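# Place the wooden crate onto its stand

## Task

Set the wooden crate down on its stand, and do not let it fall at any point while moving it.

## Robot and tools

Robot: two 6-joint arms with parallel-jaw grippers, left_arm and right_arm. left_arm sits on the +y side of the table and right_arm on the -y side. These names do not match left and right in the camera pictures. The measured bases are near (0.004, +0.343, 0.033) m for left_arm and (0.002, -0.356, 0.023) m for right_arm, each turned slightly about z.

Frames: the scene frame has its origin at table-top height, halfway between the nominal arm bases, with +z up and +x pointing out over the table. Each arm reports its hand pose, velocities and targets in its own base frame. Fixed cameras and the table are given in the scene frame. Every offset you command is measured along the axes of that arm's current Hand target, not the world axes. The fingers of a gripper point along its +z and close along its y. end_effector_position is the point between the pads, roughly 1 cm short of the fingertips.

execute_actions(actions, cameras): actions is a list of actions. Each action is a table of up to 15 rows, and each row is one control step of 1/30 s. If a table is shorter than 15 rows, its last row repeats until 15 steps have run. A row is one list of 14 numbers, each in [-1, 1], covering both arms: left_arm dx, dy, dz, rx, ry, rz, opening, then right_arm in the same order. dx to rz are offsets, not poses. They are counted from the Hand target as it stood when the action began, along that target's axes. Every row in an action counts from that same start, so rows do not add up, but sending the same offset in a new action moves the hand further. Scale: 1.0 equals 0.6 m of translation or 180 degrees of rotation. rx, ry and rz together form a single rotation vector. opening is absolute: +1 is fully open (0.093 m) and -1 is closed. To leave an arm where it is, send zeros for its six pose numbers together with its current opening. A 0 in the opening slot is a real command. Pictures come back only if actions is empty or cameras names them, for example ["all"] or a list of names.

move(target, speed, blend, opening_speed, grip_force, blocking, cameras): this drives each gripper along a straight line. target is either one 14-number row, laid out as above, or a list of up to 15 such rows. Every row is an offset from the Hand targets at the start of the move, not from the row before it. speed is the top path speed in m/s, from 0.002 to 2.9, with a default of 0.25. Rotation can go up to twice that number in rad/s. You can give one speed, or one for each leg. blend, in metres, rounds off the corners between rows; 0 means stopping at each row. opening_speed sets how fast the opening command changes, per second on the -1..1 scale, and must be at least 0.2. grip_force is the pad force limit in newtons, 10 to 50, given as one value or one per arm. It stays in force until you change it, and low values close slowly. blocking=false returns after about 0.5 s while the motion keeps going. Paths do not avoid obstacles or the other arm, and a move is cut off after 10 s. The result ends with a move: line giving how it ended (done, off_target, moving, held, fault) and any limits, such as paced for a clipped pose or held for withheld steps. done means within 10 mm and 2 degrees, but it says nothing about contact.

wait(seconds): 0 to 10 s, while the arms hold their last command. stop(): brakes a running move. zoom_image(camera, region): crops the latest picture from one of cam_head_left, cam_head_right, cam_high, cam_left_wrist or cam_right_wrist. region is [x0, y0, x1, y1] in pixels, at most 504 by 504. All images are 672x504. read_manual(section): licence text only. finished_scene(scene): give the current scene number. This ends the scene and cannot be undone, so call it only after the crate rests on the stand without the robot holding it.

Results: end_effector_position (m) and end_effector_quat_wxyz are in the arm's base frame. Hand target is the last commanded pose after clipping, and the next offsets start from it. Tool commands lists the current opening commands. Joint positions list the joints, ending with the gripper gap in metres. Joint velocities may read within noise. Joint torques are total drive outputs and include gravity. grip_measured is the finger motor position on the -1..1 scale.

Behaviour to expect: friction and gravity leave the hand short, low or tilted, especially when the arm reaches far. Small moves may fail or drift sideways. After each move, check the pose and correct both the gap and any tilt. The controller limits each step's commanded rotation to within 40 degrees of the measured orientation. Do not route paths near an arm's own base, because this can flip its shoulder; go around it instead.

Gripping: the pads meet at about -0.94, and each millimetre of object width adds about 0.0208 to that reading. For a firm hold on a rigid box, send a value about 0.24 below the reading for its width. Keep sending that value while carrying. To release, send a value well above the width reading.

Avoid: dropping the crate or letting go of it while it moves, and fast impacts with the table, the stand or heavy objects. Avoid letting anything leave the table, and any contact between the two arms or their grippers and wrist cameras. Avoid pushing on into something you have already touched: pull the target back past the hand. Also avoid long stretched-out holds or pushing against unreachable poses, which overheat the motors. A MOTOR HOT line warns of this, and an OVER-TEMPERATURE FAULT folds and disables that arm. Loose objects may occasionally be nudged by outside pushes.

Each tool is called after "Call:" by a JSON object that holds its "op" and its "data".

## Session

Call:
{"op": "execute_actions", "data": {"actions": []}}

Scene clock: 0.00 s.
left_arm: end_effector_position=(+0.3931, -0.0118, +0.0844) grip_measured=+1.000 end_effector_quat_wxyz=(+0.569, +0.015, +0.822, +0.004) | right_arm: end_effector_position=(+0.3792, +0.0057, +0.1064) grip_measured=+1.000 end_effector_quat_wxyz=(+0.587, -0.051, +0.803, +0.090)
Joint positions: left_arm=[-0.043 1.583 0.376 0.846 -0.029 0.014 0.093] | right_arm=[-0.128 1.482 0.342 0.823 -0.327 -0.016 0.093]
Joint velocities: within noise
Joint torques (N m): no reading
Heat: left arm: 24 °C; right arm: 28 °C.
Hand target: left_arm +0.3961, -0.0119, +0.0913; +0.577, +0.015, +0.817, +0.004 | right_arm +0.3817, +0.0054, +0.1124; +0.594, -0.052, +0.798, +0.089
Tool commands: left_gripper/opening=+1.0 right_gripper/opening=+1.0
camera_calibration:
cam_left_wrist: T_world_to_cam=[[-0.0223816, -0.999365, -0.0277301, -0.00143422], [-0.705273, 0.0354419, -0.708049, 0.377356], [0.708582, 0.00370998, -0.705619, -0.137731], [0, 0, 0, 1]] pos_world=[0.363701, -0.0142966, 0.169961]
cam_right_wrist: T_world_to_cam=[[0.184261, -0.980848, -0.0631317, -0.0597052], [-0.671684, -0.0787684, -0.736638, 0.372703], [0.717557, 0.178138, -0.673334, -0.114381], [0, 0, 0, 1]] pos_world=[0.343414, -0.00882889, 0.193761]

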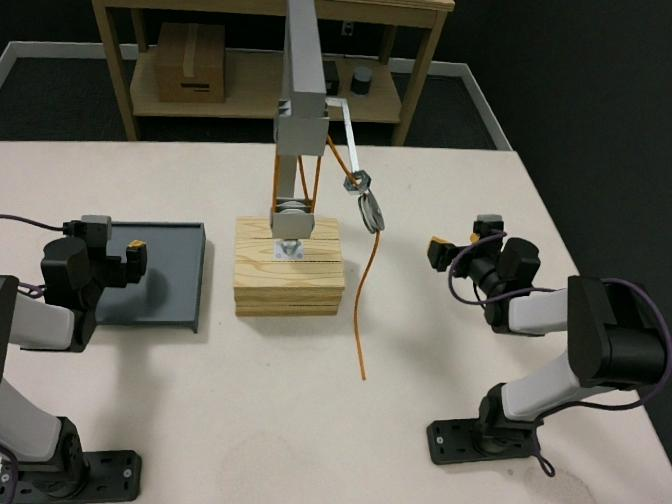

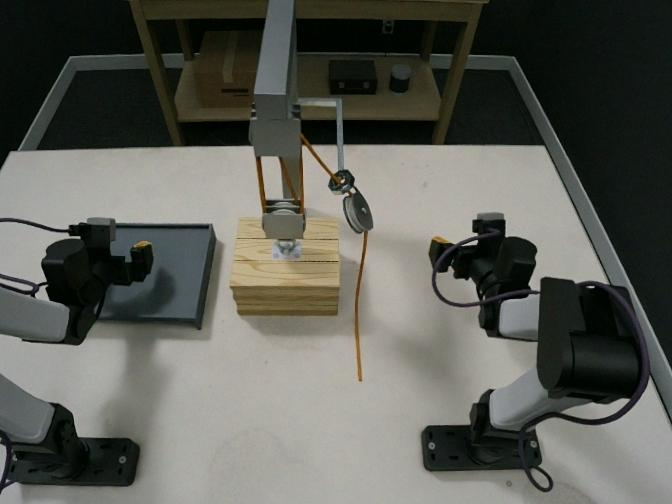

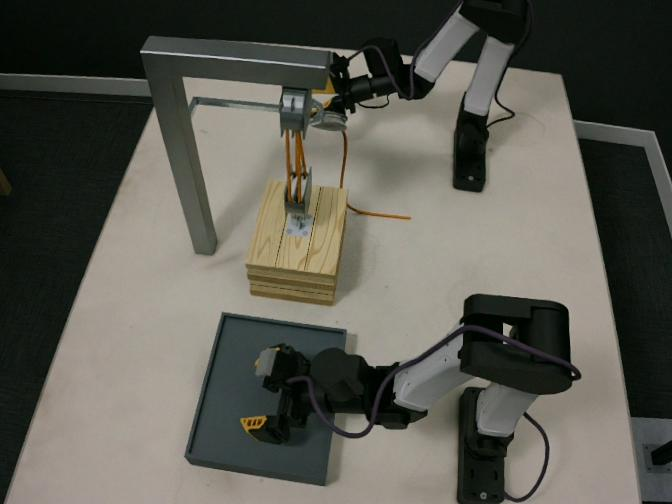

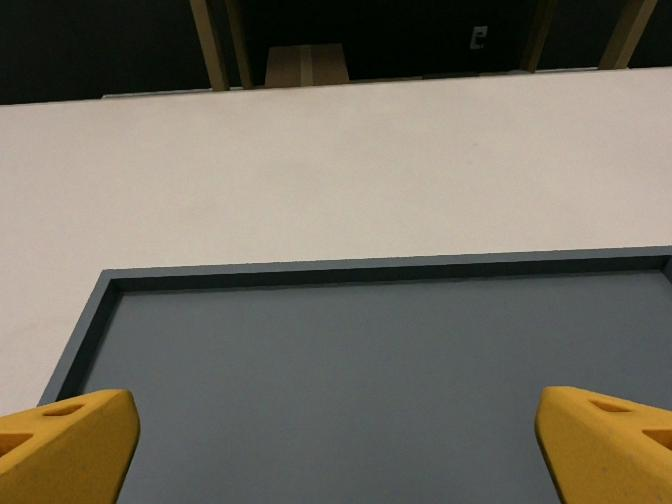

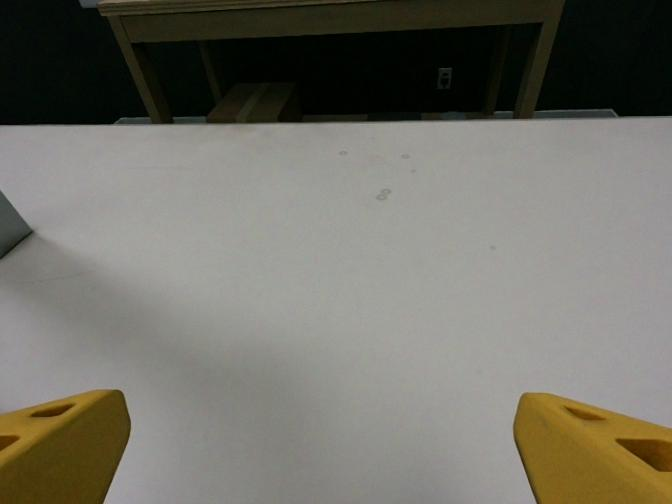

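Call:
{"op": "move", "data": {"target": [-0.0755,0.297,-0.07,-0.2317,0.39,-0.504,1,0.041,0.401,-0.132,0.065,-0.0046,-0.0078,0.1], "speed": 0.25, "cameras": ["all"]}}

Scene clock: 34.47 s.
left_arm: end_effector_position=(+0.3716, +0.1649, +0.1511) grip_measured=+1.000 end_effector_quat_wxyz=(+0.052, +0.703, -0.696, +0.136) | right_arm: end_effector_position=(+0.2530, +0.2190, +0.1231) grip_measured=+0.103 end_effector_quat_wxyz=(+0.598, -0.012, +0.802, -0.006)
Joint positions: left_arm=[0.537 2.151 2.119 -1.572 0.291 -1.039 0.093] | right_arm=[1.173 1.426 0.505 0.271 1.08 0.567 0.05]
Joint torques (N m): left_arm=[0.68 -8.29 8.76 0.21 0.43 -0.11] | right_arm=[0.88 -3.14 8.17 1.43 0.53 0.21]
Heat: left arm: 30 °C; right arm: 33 °C.
Hand target: left_arm +0.3752, +0.1653, +0.1521; +0.124, +0.698, -0.694, +0.122 | right_arm +0.2549, +0.2254, +0.1302; +0.603, +0.000, +0.798, +0.000
Off the commanded pose: left_arm 0.004 m, 8 deg | right_arm 0.010 m, 2 deg.
joint sent to its limit (left arm) — joint 4 (wrist pitch), lower limit. The joint targets are off in orientation, not in position.
move: off_target (left_arm)
camera_calibration:
cam_left_wrist: T_world_to_cam=[[0.992769, 0.0214528, 0.118105, -0.391118], [-0.058701, -0.771462, 0.633562, 0.0931945], [0.104705, -0.635914, -0.764624, 0.26271], [0, 0, 0, 1]] pos_world=[0.366253, 0.247348, 0.188023]
cam_right_wrist: T_world_to_cam=[[0.00857055, -0.998958, 0.0448195, 0.209015], [-0.666169, -0.0391306, -0.744773, 0.30794], [0.745751, -0.0234743, -0.665811, -0.0145905], [0, 0, 0, 1]] pos_world=[0.21423, 0.220505, 0.210263]

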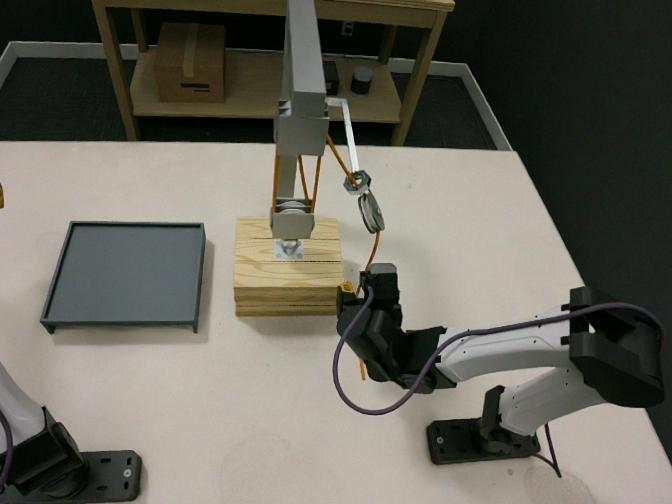

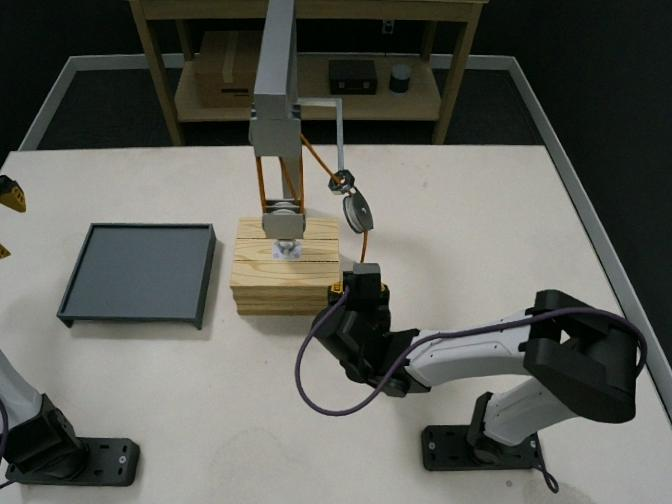

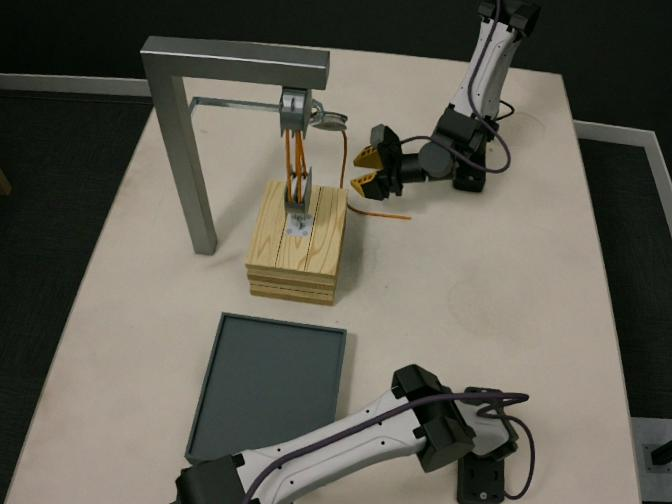

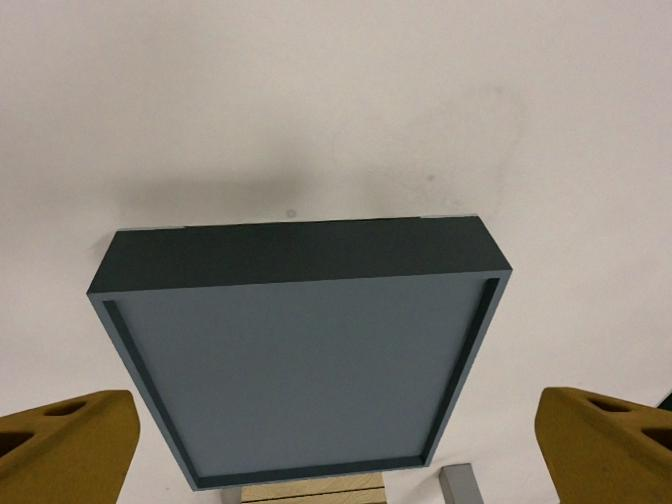

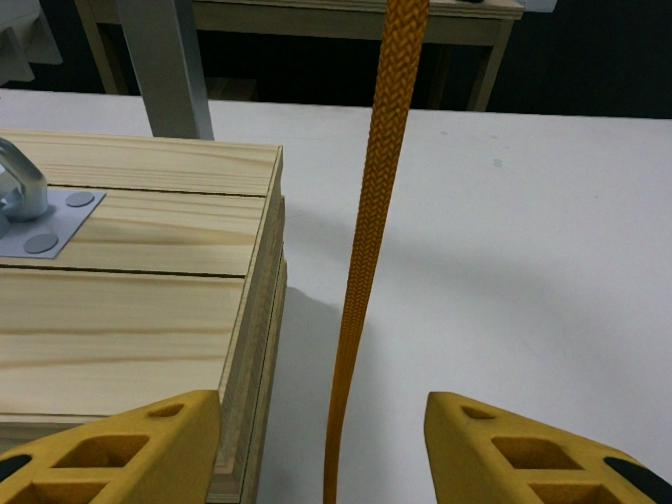

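Call:
{"op": "move", "data": {"target": [[-0.044,0,0.268,0,0,0,1,-0.04,-0.02,0.163,0,0,0,0.1],[-0.044,0,0.268,0,0,0,1,-0.04,-0.02,0.163,0,0,0,-0.7]], "speed": 0.15, "cameras": ["cam_head_left","cam_high","cam_left_wrist","cam_right_wrist"]}}

Scene clock: 40.63 s.
left_arm: end_effector_position=(+0.3719, +0.1385, -0.0046) grip_measured=+1.000 end_effector_quat_wxyz=(+0.121, +0.695, -0.699, +0.116) | right_arm: end_effector_position=(+0.3465, +0.2049, +0.1188) grip_measured=-0.697 end_effector_quat_wxyz=(+0.596, -0.001, +0.803, -0.012)
Joint positions: left_arm=[0.48 2.296 1.717 -1.159 0.294 -1.062 0.093] | right_arm=[0.843 1.621 0.594 0.593 0.813 0.305 0.012]
Joint torques (N m): left_arm=[0.03 -9.4 5.98 0.2 0.41 -0.09] | right_arm=[-0.42 -4.19 8.38 1.95 -0.05 -0.07]
Heat: left arm: 28 °C; right arm: 34 °C.
Hand target: left_arm +0.3745, +0.1349, -0.0080; +0.125, +0.698, -0.694, +0.122 | right_arm +0.3556, +0.2133, +0.1266; +0.603, +0.000, +0.798, +0.000
Off the commanded pose: left_arm 0.006 m, 1 deg | right_arm 0.015 m, 2 deg.
move: off_target (right_arm); target 2's new opening was sent with right_arm's hand 0.016 m and 2 deg from that target
camera_calibration:
cam_left_wrist: T_world_to_cam=[[0.999943, -0.00999552, -0.00378217, -0.371295], [-0.00464267, -0.72504, 0.688691, 0.145215], [-0.00962606, -0.688635, -0.725045, 0.176854], [0, 0, 0, 1]] pos_world=[0.373651, 0.223363, 0.0268145]
cam_right_wrist: T_world_to_cam=[[-0.0159997, -0.999032, 0.0409745, 0.203211], [-0.66976, -0.0197192, -0.742316, 0.363445], [0.742405, -0.0393199, -0.668796, -0.0826762], [0, 0, 0, 1]] pos_world=[0.308051, 0.20693, 0.20617]
Images, in order (width x height): cam_head_left 672x504, cam_high 672x504, cam_left_wrist 672x504, cam_right_wrist 672x504.

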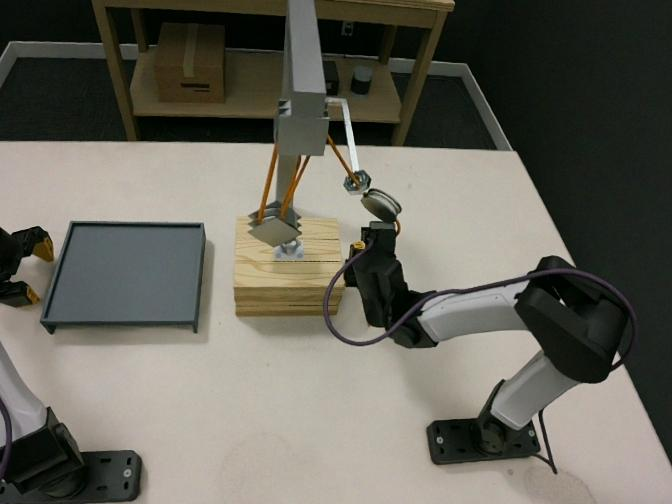

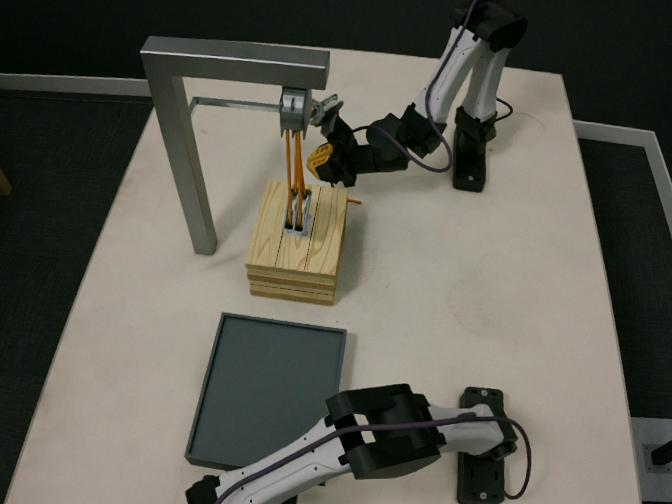

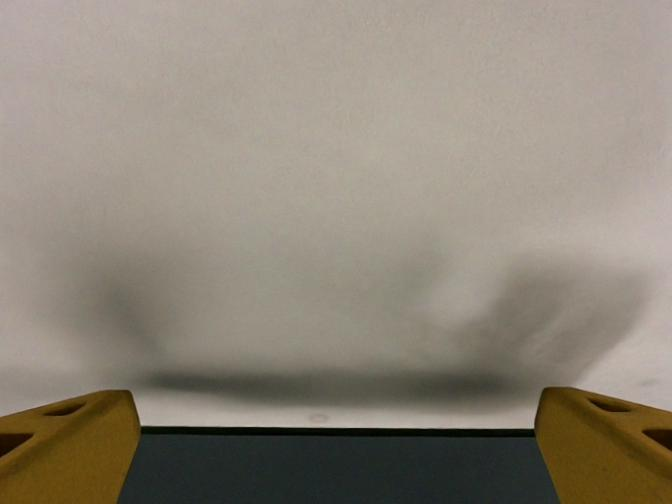

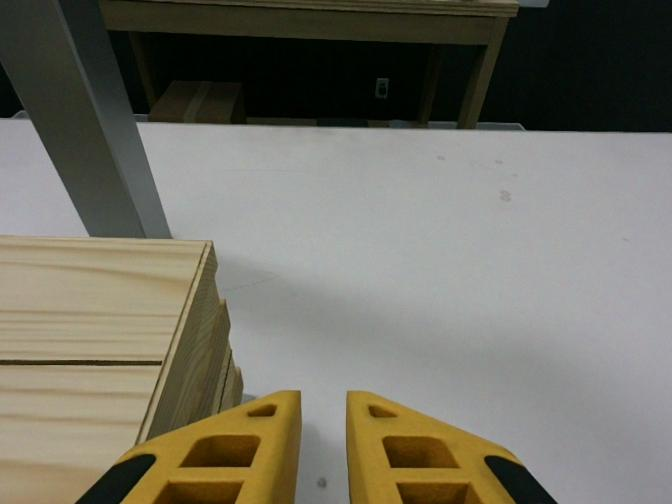

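Call:
{"op": "move", "data": {"target": [0,0,0,0,0,0,1,0,-0.02,-0.055,0,0,0,-0.7], "speed": 0.12, "cameras": ["cam_head_left","cam_head_right","cam_high","cam_right_wrist"]}}

Scene clock: 44.47 s.
left_arm: end_effector_position=(+0.3719, +0.1385, -0.0046) grip_measured=+1.000 end_effector_quat_wxyz=(+0.121, +0.695, -0.699, +0.116) | right_arm: end_effector_position=(+0.3278, +0.2049, +0.1320) grip_measured=-0.697 end_effector_quat_wxyz=(+0.600, -0.009, +0.800, -0.003)
Joint positions: left_arm=[0.48 2.296 1.717 -1.159 0.294 -1.062 0.093] | right_arm=[0.886 1.52 0.556 0.535 0.832 0.31 0.012]
Joint torques (N m): left_arm=[0.09 -9.39 5.65 0.16 0.38 -0.11] | right_arm=[0.87 -6.89 4.71 1.72 0.34 0.2]
Heat: left arm: 28 °C; right arm: 35 °C.
Hand target: left_arm +0.3745, +0.1349, -0.0080; +0.125, +0.698, -0.694, +0.122 | right_arm +0.3238, +0.2013, +0.1356; +0.603, +0.000, +0.798, +0.000
Off the commanded pose: left_arm 0.006 m, 1 deg | right_arm 0.006 m, 1 deg.
move: done
camera_calibration:
cam_right_wrist: T_world_to_cam=[[0.00868139, -0.999261, 0.0374421, 0.194844], [-0.662425, -0.0337961, -0.748365, 0.36202], [0.749078, -0.0183057, -0.662229, -0.0672942], [0, 0, 0, 1]] pos_world=[0.288528, 0.205703, 0.219064]
Images, in order (width x height): cam_head_left 672x504, cam_head_right 672x504, cam_high 672x504, cam_right_wrist 672x504.

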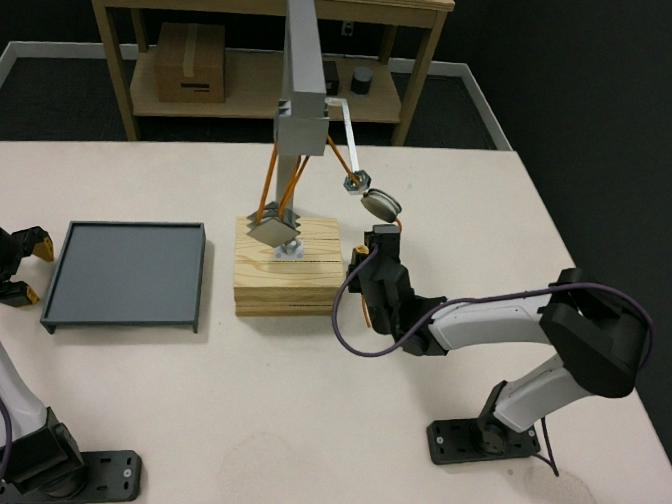

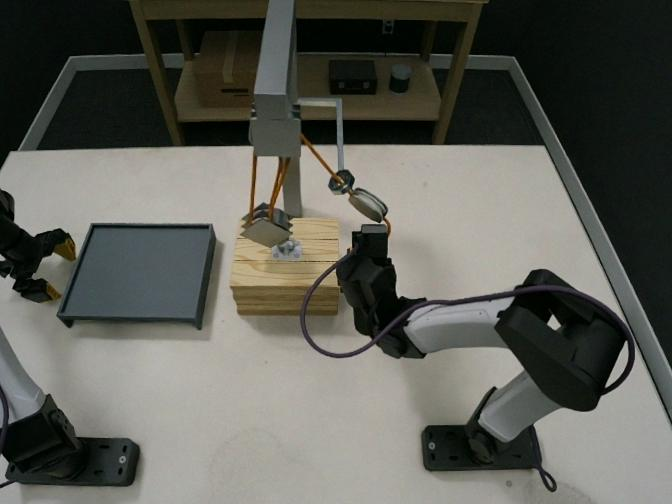

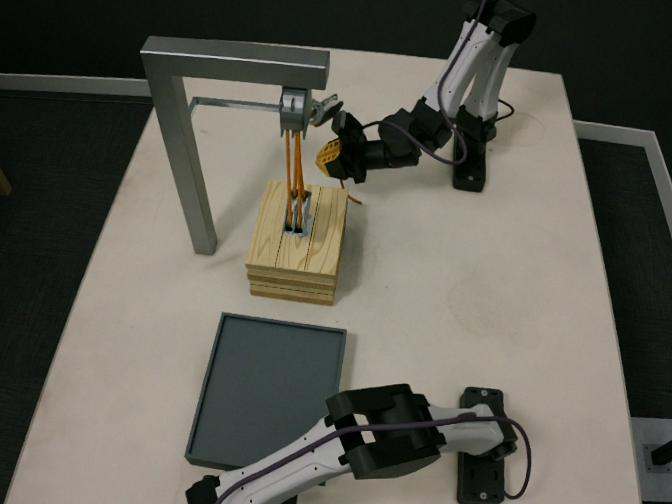

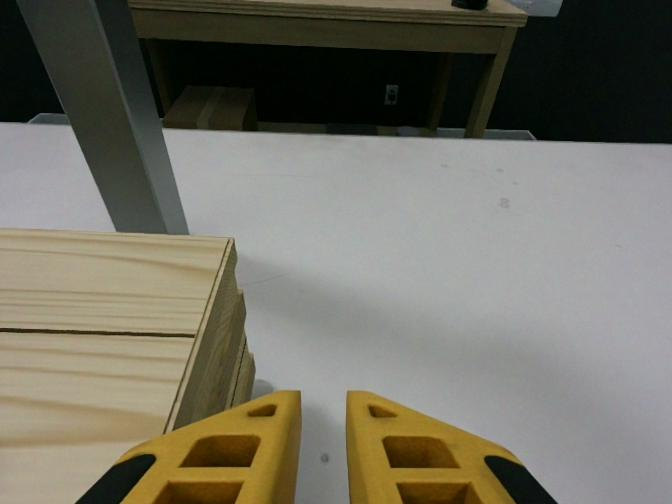

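Call:
{"op": "move", "data": {"target": [0,0,0,0,0,0,1,0.022,-0.385,0.03,0,0,0,-0.7], "speed": 0.12, "cameras": ["cam_head_left","cam_head_right","cam_high","cam_right_wrist"]}}

Scene clock: 50.17 s.
left_arm: end_effector_position=(+0.3719, +0.1385, -0.0046) grip_measured=+1.000 end_effector_quat_wxyz=(+0.121, +0.695, -0.699, +0.116) | right_arm: end_effector_position=(+0.3372, -0.0306, +0.1184) grip_measured=-0.697 end_effector_quat_wxyz=(+0.601, +0.008, +0.799, -0.003)
Joint positions: left_arm=[0.48 2.296 1.717 -1.159 0.294 -1.062 0.093] | right_arm=[-0.16 1.195 0.199 0.711 -0.14 -0.035 0.012]
Joint torques (N m): left_arm=[0.05 -9.36 5.85 0.13 0.44 -0.1] | right_arm=[-0.27 -1.63 5.7 2.25 -0.22 -0.08]
Heat: left arm: 27 °C; right arm: 34 °C.
Hand target: left_arm +0.3745, +0.1349, -0.0080; +0.125, +0.698, -0.694, +0.122 | right_arm +0.3376, -0.0297, +0.1180; +0.603, +0.000, +0.798, +0.000
Off the commanded pose: left_arm 0.006 m, 1 deg | right_arm 0.001 m, 1 deg.
move: done
camera_calibration:
cam_right_wrist: T_world_to_cam=[[-0.0189255, -0.999686, 0.0164242, -0.0283024], [-0.661238, 0.000193298, -0.750176, 0.35096], [0.749937, -0.0250577, -0.661034, -0.0882978], [0, 0, 0, 1]] pos_world=[0.29775, -0.0305739, 0.205379]
Images, in order (width x height): cam_head_left 672x504, cam_head_right 672x504, cam_high 672x504, cam_right_wrist 672x504.

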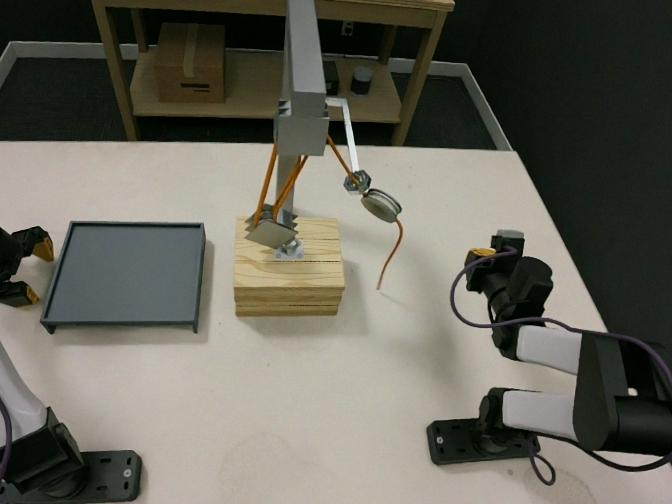

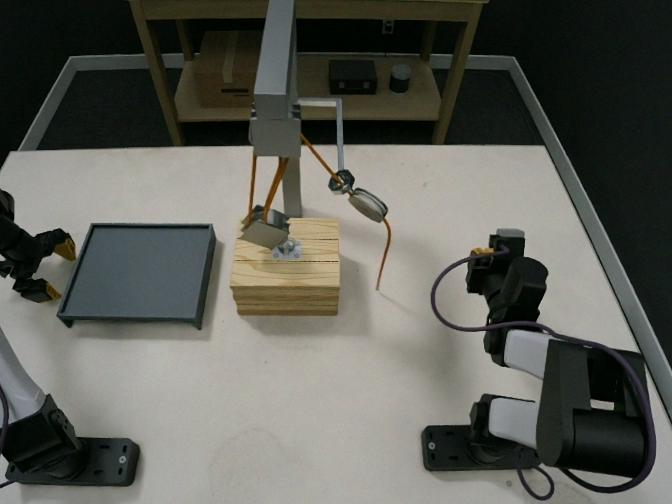

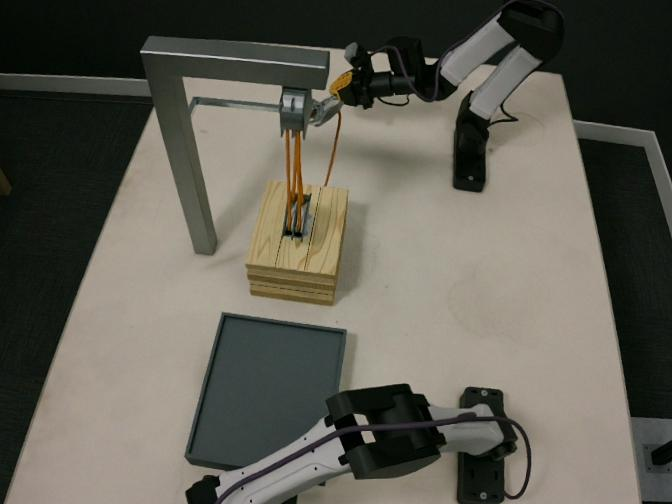

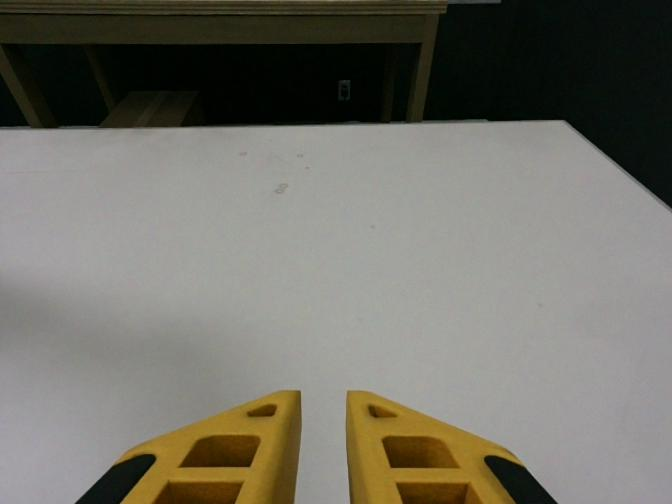

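Call:
{"op": "move", "data": {"target": [0,0,0,0,0,0,1,0.041,0.333,-0.113,0,0,0,0.1], "speed": 0.25, "cameras": ["cam_head_right","cam_right_wrist"]}}

Scene clock: 56.17 s.
left_arm: end_effector_position=(+0.3719, +0.1385, -0.0046) grip_measured=+1.000 end_effector_quat_wxyz=(+0.121, +0.695, -0.699, +0.116) | right_arm: end_effector_position=(+0.2624, +0.1645, +0.1053) grip_measured=+0.098 end_effector_quat_wxyz=(+0.598, -0.012, +0.802, -0.006)
Joint positions: left_arm=[0.48 2.296 1.717 -1.159 0.294 -1.062 0.093] | right_arm=[1.018 1.3 0.275 0.511 0.949 0.404 0.05]
Joint torques (N m): left_arm=[0.05 -9.32 5.59 0.12 0.34 -0.1] | right_arm=[0.81 -2.14 7.86 1.56 0.41 0.2]
Heat: left arm: 28 °C; right arm: 34 °C.
Hand target: left_arm +0.3745, +0.1349, -0.0080; +0.125, +0.698, -0.694, +0.122 | right_arm +0.2656, +0.1701, +0.1128; +0.603, +0.000, +0.798, +0.000
Off the commanded pose: left_arm 0.006 m, 1 deg | right_arm 0.010 m, 2 deg.
move: done
camera_calibration:
cam_right_wrist: T_world_to_cam=[[0.00933729, -0.998927, 0.0453624, 0.155003], [-0.666575, -0.040033, -0.744362, 0.299048], [0.745379, -0.0232871, -0.666234, -0.0345308], [0, 0, 0, 1]] pos_world=[0.22363, 0.166004, 0.192563]
Images, in order (width x height): cam_head_right 672x504, cam_right_wrist 672x504.

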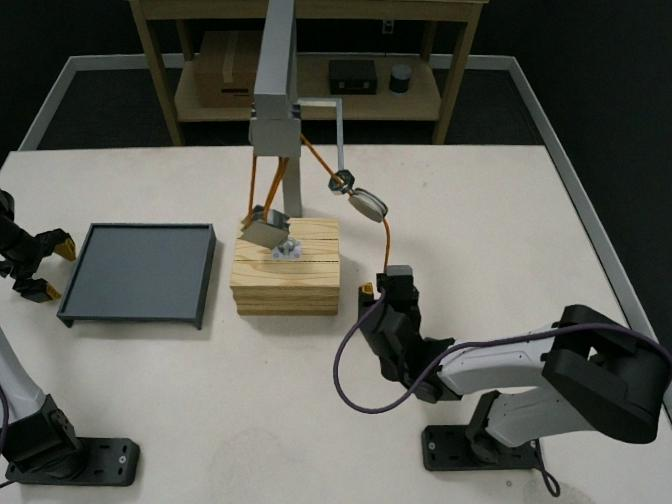

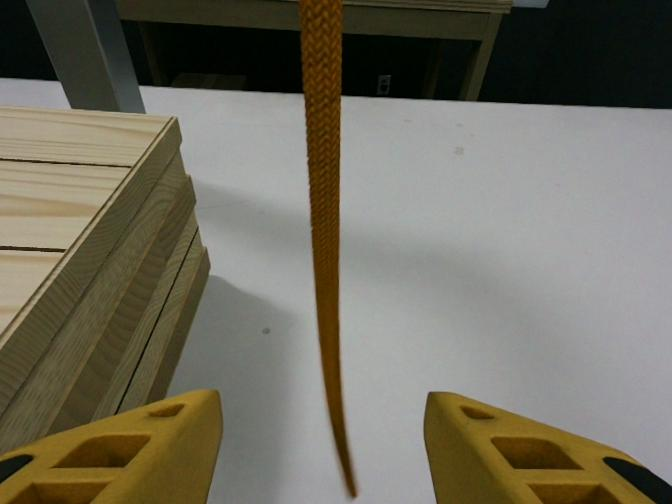

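Call:
{"op": "move", "data": {"target": [[0,0,0,0,0,0,1,-0.03,0,0.105,0,0,0,0.1],[0,0,0,0,0,0,1,-0.03,0,0.105,0,0,0,-1]], "speed": 0.15, "cameras": ["cam_head_right","cam_high","cam_right_wrist"]}}

Scene clock: 64.33 s.
left_arm: end_effector_position=(+0.3719, +0.1385, -0.0046) grip_measured=+1.000 end_effector_quat_wxyz=(+0.121, +0.695, -0.699, +0.116) | right_arm: end_effector_position=(+0.3235, +0.1630, +0.1053) grip_measured=-0.963 end_effector_quat_wxyz=(+0.596, -0.001, +0.803, -0.012)
Joint positions: left_arm=[0.48 2.296 1.717 -1.159 0.294 -1.062 0.093] | right_arm=[0.796 1.502 0.392 0.694 0.77 0.277 0]
Joint torques (N m): left_arm=[0.02 -9.42 5.7 0.18 0.41 -0.09] | right_arm=[-0.29 -3.28 7.51 2 -0.01 -0.05]
Heat: left arm: 29 °C; right arm: 35 °C.
Hand target: left_arm +0.3745, +0.1349, -0.0080; +0.125, +0.698, -0.694, +0.122 | right_arm +0.3311, +0.1702, +0.1130; +0.603, +0.000, +0.798, +0.000
Off the commanded pose: left_arm 0.006 m, 1 deg | right_arm 0.013 m, 2 deg.
move: off_target (right_arm); target 2's new opening was sent with right_arm's hand 0.013 m and 2 deg from that target
camera_calibration:
cam_right_wrist: T_world_to_cam=[[-0.0149243, -0.999025, 0.0415548, 0.161113], [-0.670665, -0.0208227, -0.741468, 0.337611], [0.741611, -0.0389353, -0.6697, -0.0759464], [0, 0, 0, 1]] pos_world=[0.285151, 0.165029, 0.192771]
Images, in order (width x height): cam_head_right 672x504, cam_high 672x504, cam_right_wrist 672x504.

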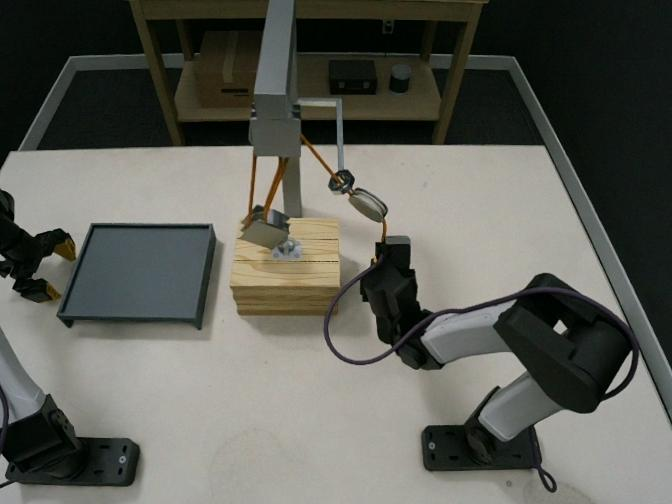

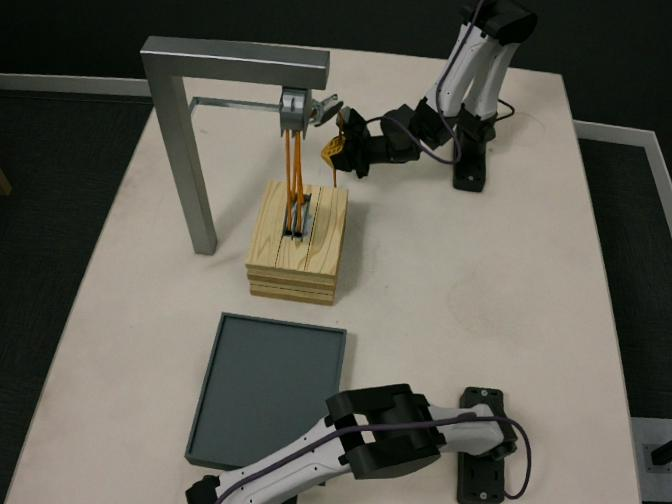

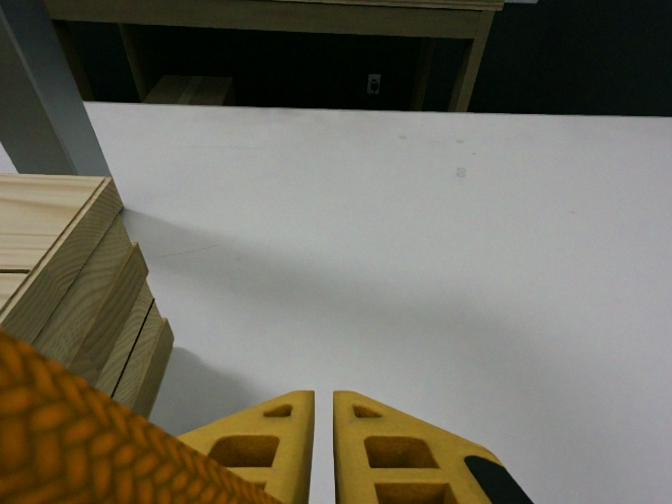

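Call:
{"op": "move", "data": {"target": [[0,0,0,0,0,0,1,-0.024,-0.275,0.043,0.17,-0.097,0.18,-1],[0,0,0,0,0,0,1,-0.027,-0.358,0.052,0.374,-0.215,0.399,-1]], "speed": 0.18, "blend": [0.03,0], "cameras": ["cam_head_right","cam_high","cam_right_wrist"]}}

Scene clock: 74.83 s.
left_arm: end_effector_position=(+0.3719, +0.1385, -0.0046) grip_measured=+1.000 end_effector_quat_wxyz=(+0.121, +0.695, -0.699, +0.116) | right_arm: end_effector_position=(+0.3613, -0.0426, +0.1179) grip_measured=-0.963 end_effector_quat_wxyz=(+0.641, +0.671, +0.371, -0.033)
Joint positions: left_arm=[0.48 2.296 1.717 -1.159 0.294 -1.062 0.093] | right_arm=[0.353 1.785 0.86 -0.135 1.368 2.066 0]
Joint torques (N m): left_arm=[0.02 -9.42 5.72 0.13 0.42 -0.1] | right_arm=[-0.84 -6.45 6.86 0.76 0.42 0.27]
Heat: left arm: 30 °C; right arm: 36 °C.
Hand target: left_arm +0.3745, +0.1349, -0.0080; +0.125, +0.698, -0.694, +0.122 | right_arm +0.3656, -0.0446, +0.1200; +0.597, +0.738, +0.306, -0.079
Off the commanded pose: left_arm 0.006 m, 1 deg | right_arm 0.005 m, 13 deg.
joint sent to its limit (right arm) — joint 6 (wrist roll), upper limit. The joint targets are off in orientation, not in position.
move: off_target (right_arm)
camera_calibration:
cam_right_wrist: T_world_to_cam=[[-0.557911, -0.0981208, -0.82408, 0.292378], [0.462757, 0.787502, -0.407057, -0.0464473], [0.688906, -0.608451, -0.39395, -0.141345], [0, 0, 0, 1]] pos_world=[0.281988, -0.0207356, 0.166354]
Images, in order (width x height): cam_head_right 672x504, cam_high 672x504, cam_right_wrist 672x504.

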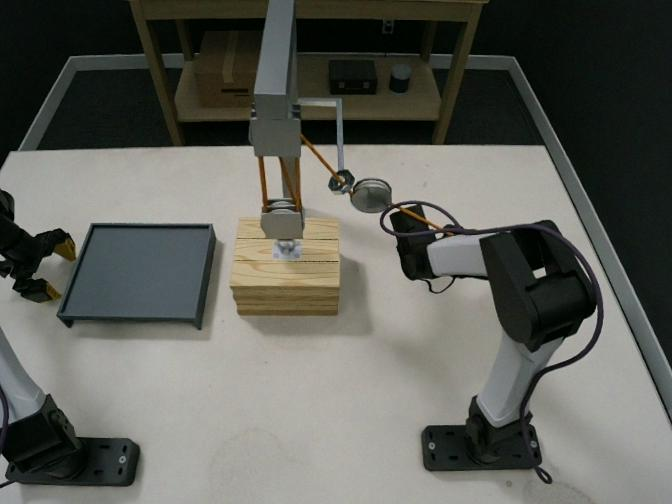

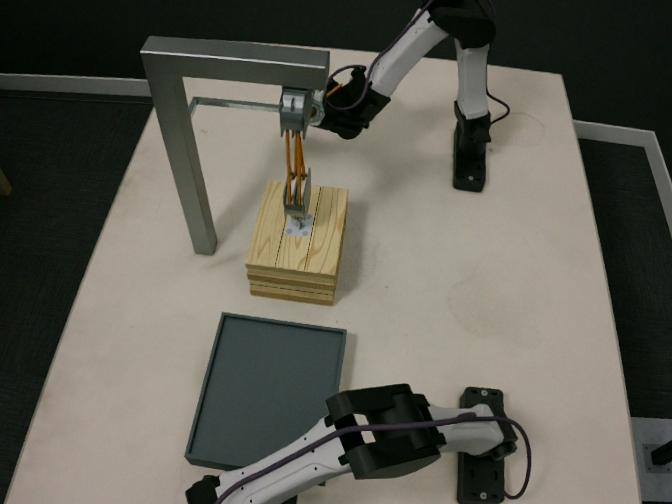

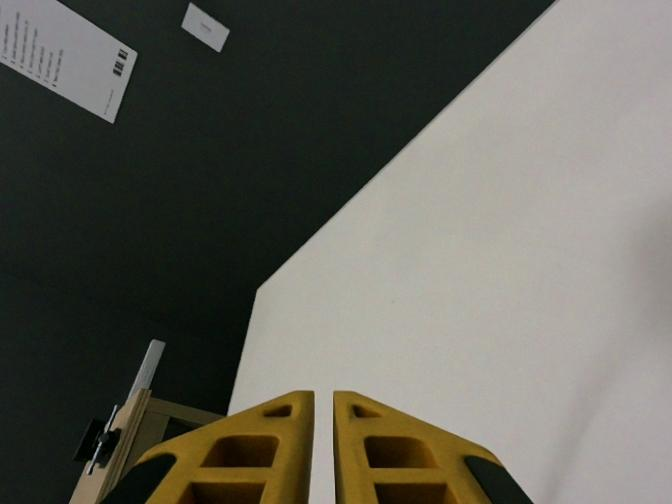

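Call:
{"op": "move", "data": {"target": [0,0,0,0,0,0,1,-0.11,0.005,0.208,0.027,-0.046,0.015,-1], "speed": 0.08, "cameras": ["cam_head_right","cam_right_wrist"]}}

Scene clock: 79.83 s.
left_arm: end_effector_position=(+0.3719, +0.1385, -0.0046) grip_measured=+1.000 end_effector_quat_wxyz=(+0.121, +0.695, -0.699, +0.116) | right_arm: end_effector_position=(+0.3484, -0.1374, +0.1500) grip_measured=-0.963 end_effector_quat_wxyz=(+0.648, +0.708, +0.255, -0.116)
Joint positions: left_arm=[0.48 2.296 1.717 -1.159 0.294 -1.062 0.093] | right_arm=[0.085 1.764 0.946 -0.189 1.413 2.049 0]
Joint velocities: left_arm=[within noise] | right_arm=[-0.022 0.017 0.007 -0.154 0.037 -0.022 0]
Joint torques (N m): left_arm=[-0.06 -9.47 5.78 0.18 0.37 -0.12] | right_arm=[-10.92 -5.04 5.71 0.64 -0.93 0.42]
Heat: left arm: 30 °C; right arm: 35 °C.
Hand target: left_arm +0.3745, +0.1349, -0.0080; +0.125, +0.698, -0.694, +0.122 | right_arm +0.3454, -0.1844, +0.1199; +0.587, +0.762, +0.241, -0.130
Off the commanded pose: left_arm 0.006 m, 1 deg | right_arm 0.056 m, 10 deg.
joint sent to its limit (right arm) — joint 6 (wrist roll), upper limit. The joint targets are off in position, not in orientation.
move: off_target (right_arm)
camera_calibration:
cam_right_wrist: T_world_to_cam=[[-0.530148, 0.0336595, -0.847237, 0.314257], [0.683841, 0.607732, -0.403761, -0.05511], [0.501303, -0.793428, -0.345206, -0.144763], [0, 0, 0, 1]] pos_world=[0.276859, -0.0919449, 0.194026]
Images, in order (width x height): cam_head_right 672x504, cam_right_wrist 672x504.

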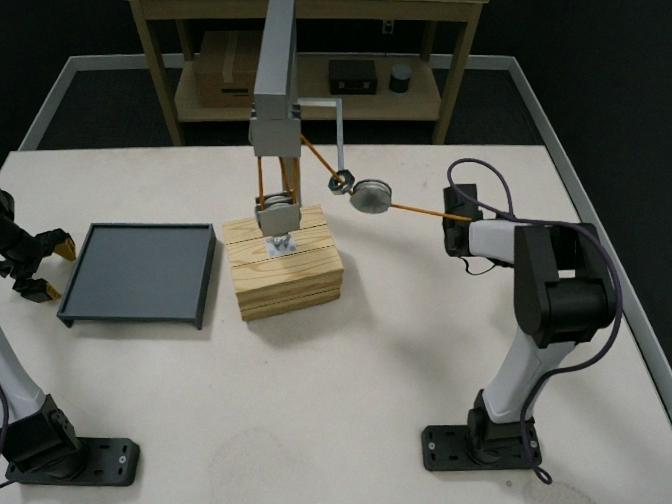

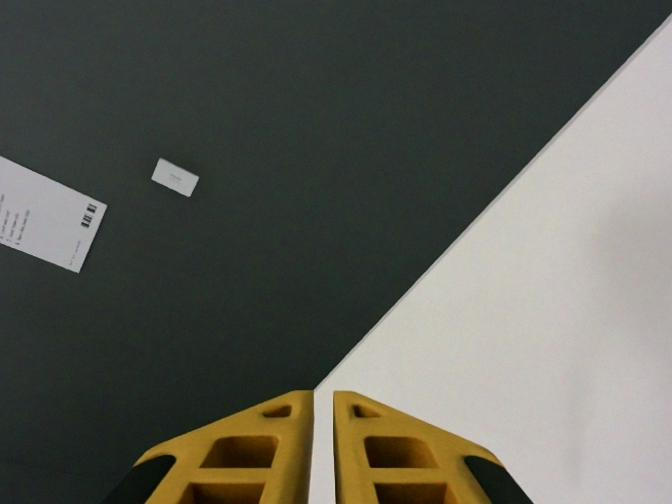

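Call:
{"op": "move", "data": {"target": [0,0,0,0,0,0,1,-0.055,0.02,0.158,0,0,0,-1], "speed": 0.07, "cameras": ["cam_head_right"]}}

Call:
{"op": "move", "data": {"target": [0,0,0,0,0,0,1,-0.055,0.013,0.14,0,0,0,-1], "speed": 0.07, "cameras": ["cam_head_left","cam_head_right","cam_high"]}}

Scene clock: 84.23 s.
left_arm: end_effector_position=(+0.3719, +0.1385, -0.0046) grip_measured=+1.000 end_effector_quat_wxyz=(+0.121, +0.695, -0.699, +0.116) | right_arm: end_effector_position=(+0.3338, -0.2365, +0.1533) grip_measured=-0.963 end_effector_quat_wxyz=(+0.628, +0.735, +0.206, -0.150)
Joint positions: left_arm=[0.48 2.296 1.717 -1.159 0.294 -1.062 0.093] | right_arm=[-0.212 1.764 0.889 0.278 1.27 1.639 0]
Joint torques (N m): left_arm=[0.05 -9.43 5.72 0.2 0.39 -0.12] | right_arm=[-11.12 -4.86 4.55 1.44 -1.66 -0.2]
Heat: left arm: 31 °C; right arm: 35 °C.
Hand target: left_arm +0.3745, +0.1349, -0.0080; +0.125, +0.698, -0.694, +0.122 | right_arm +0.3316, -0.2844, +0.1195; +0.587, +0.762, +0.241, -0.130
Off the commanded pose: left_arm 0.006 m, 1 deg | right_arm 0.059 m, 7 deg.
move: off_target (right_arm)
Images, in order (width x height): cam_head_right 672x504.

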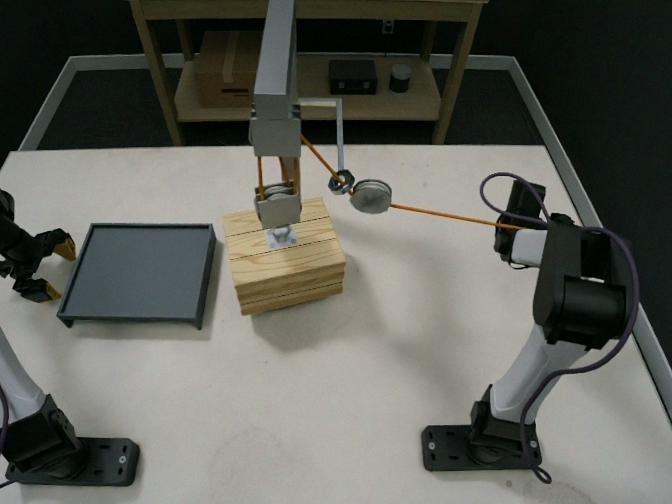

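Scene clock: 86.47 s.
left_arm: end_effector_position=(+0.3719, +0.1385, -0.0046) grip_measured=+1.000 end_effector_quat_wxyz=(+0.121, +0.695, -0.699, +0.116) | right_arm: end_effector_position=(+0.3127, -0.3206, +0.1364) grip_measured=-0.963 end_effector_quat_wxyz=(+0.613, +0.746, +0.206, -0.163)
Joint positions: left_arm=[0.48 2.296 1.717 -1.159 0.294 -1.062 0.093] | right_arm=[-0.463 1.848 0.878 0.555 1.062 1.409 0]
Joint torques (N m): left_arm=[0.06 -9.25 5.6 0.14 0.4 -0.15] | right_arm=[-11.19 -4.45 8.87 1.51 -1.89 -0.37]
Heat: left arm: 31 °C; right arm: 35 °C.
Hand target: left_arm +0.3745, +0.1349, -0.0080; +0.125, +0.698, -0.694, +0.122 | right_arm +0.3147, -0.3735, +0.1186; +0.587, +0.762, +0.241, -0.130
Off the commanded pose: left_arm 0.006 m, 1 deg | right_arm 0.056 m, 7 deg.
move: off_target (right_arm)
Images, in order (width x height): cam_head_left 672x504, cam_head_right 672x504, cam_high 672x504.

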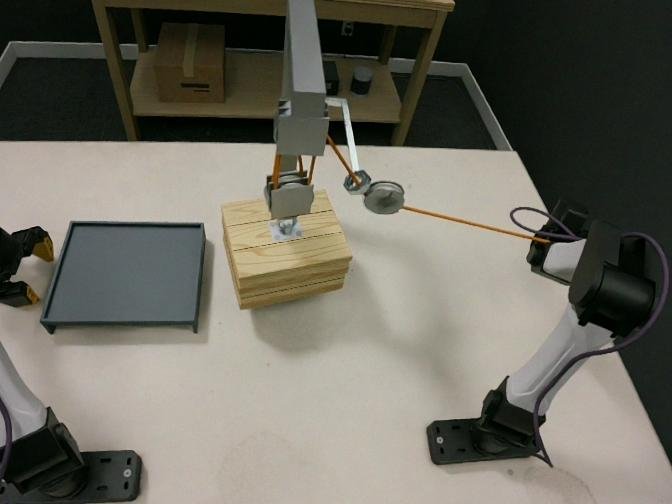

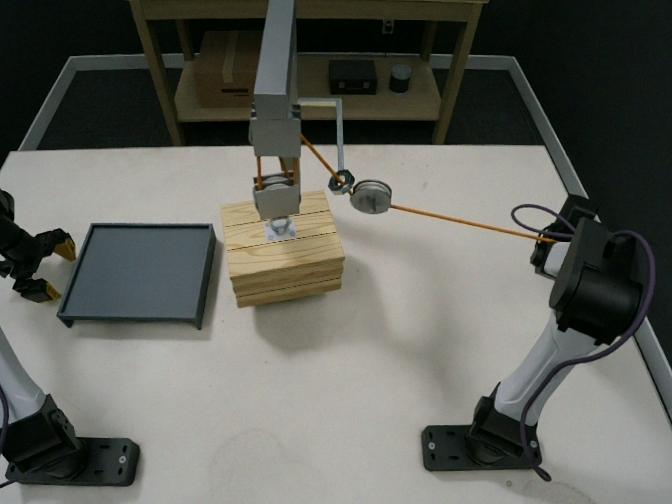

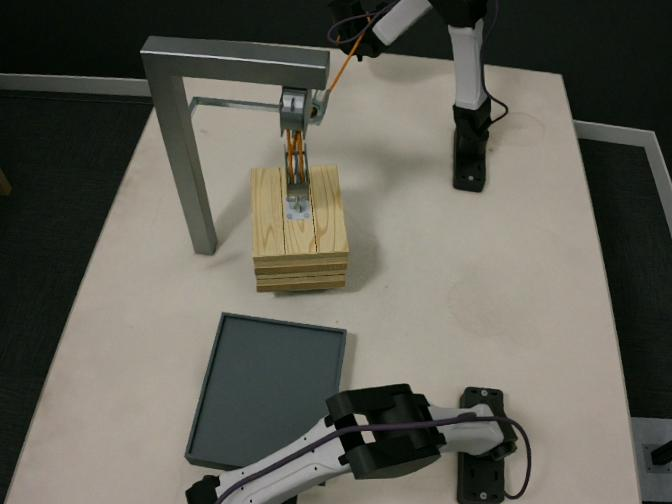

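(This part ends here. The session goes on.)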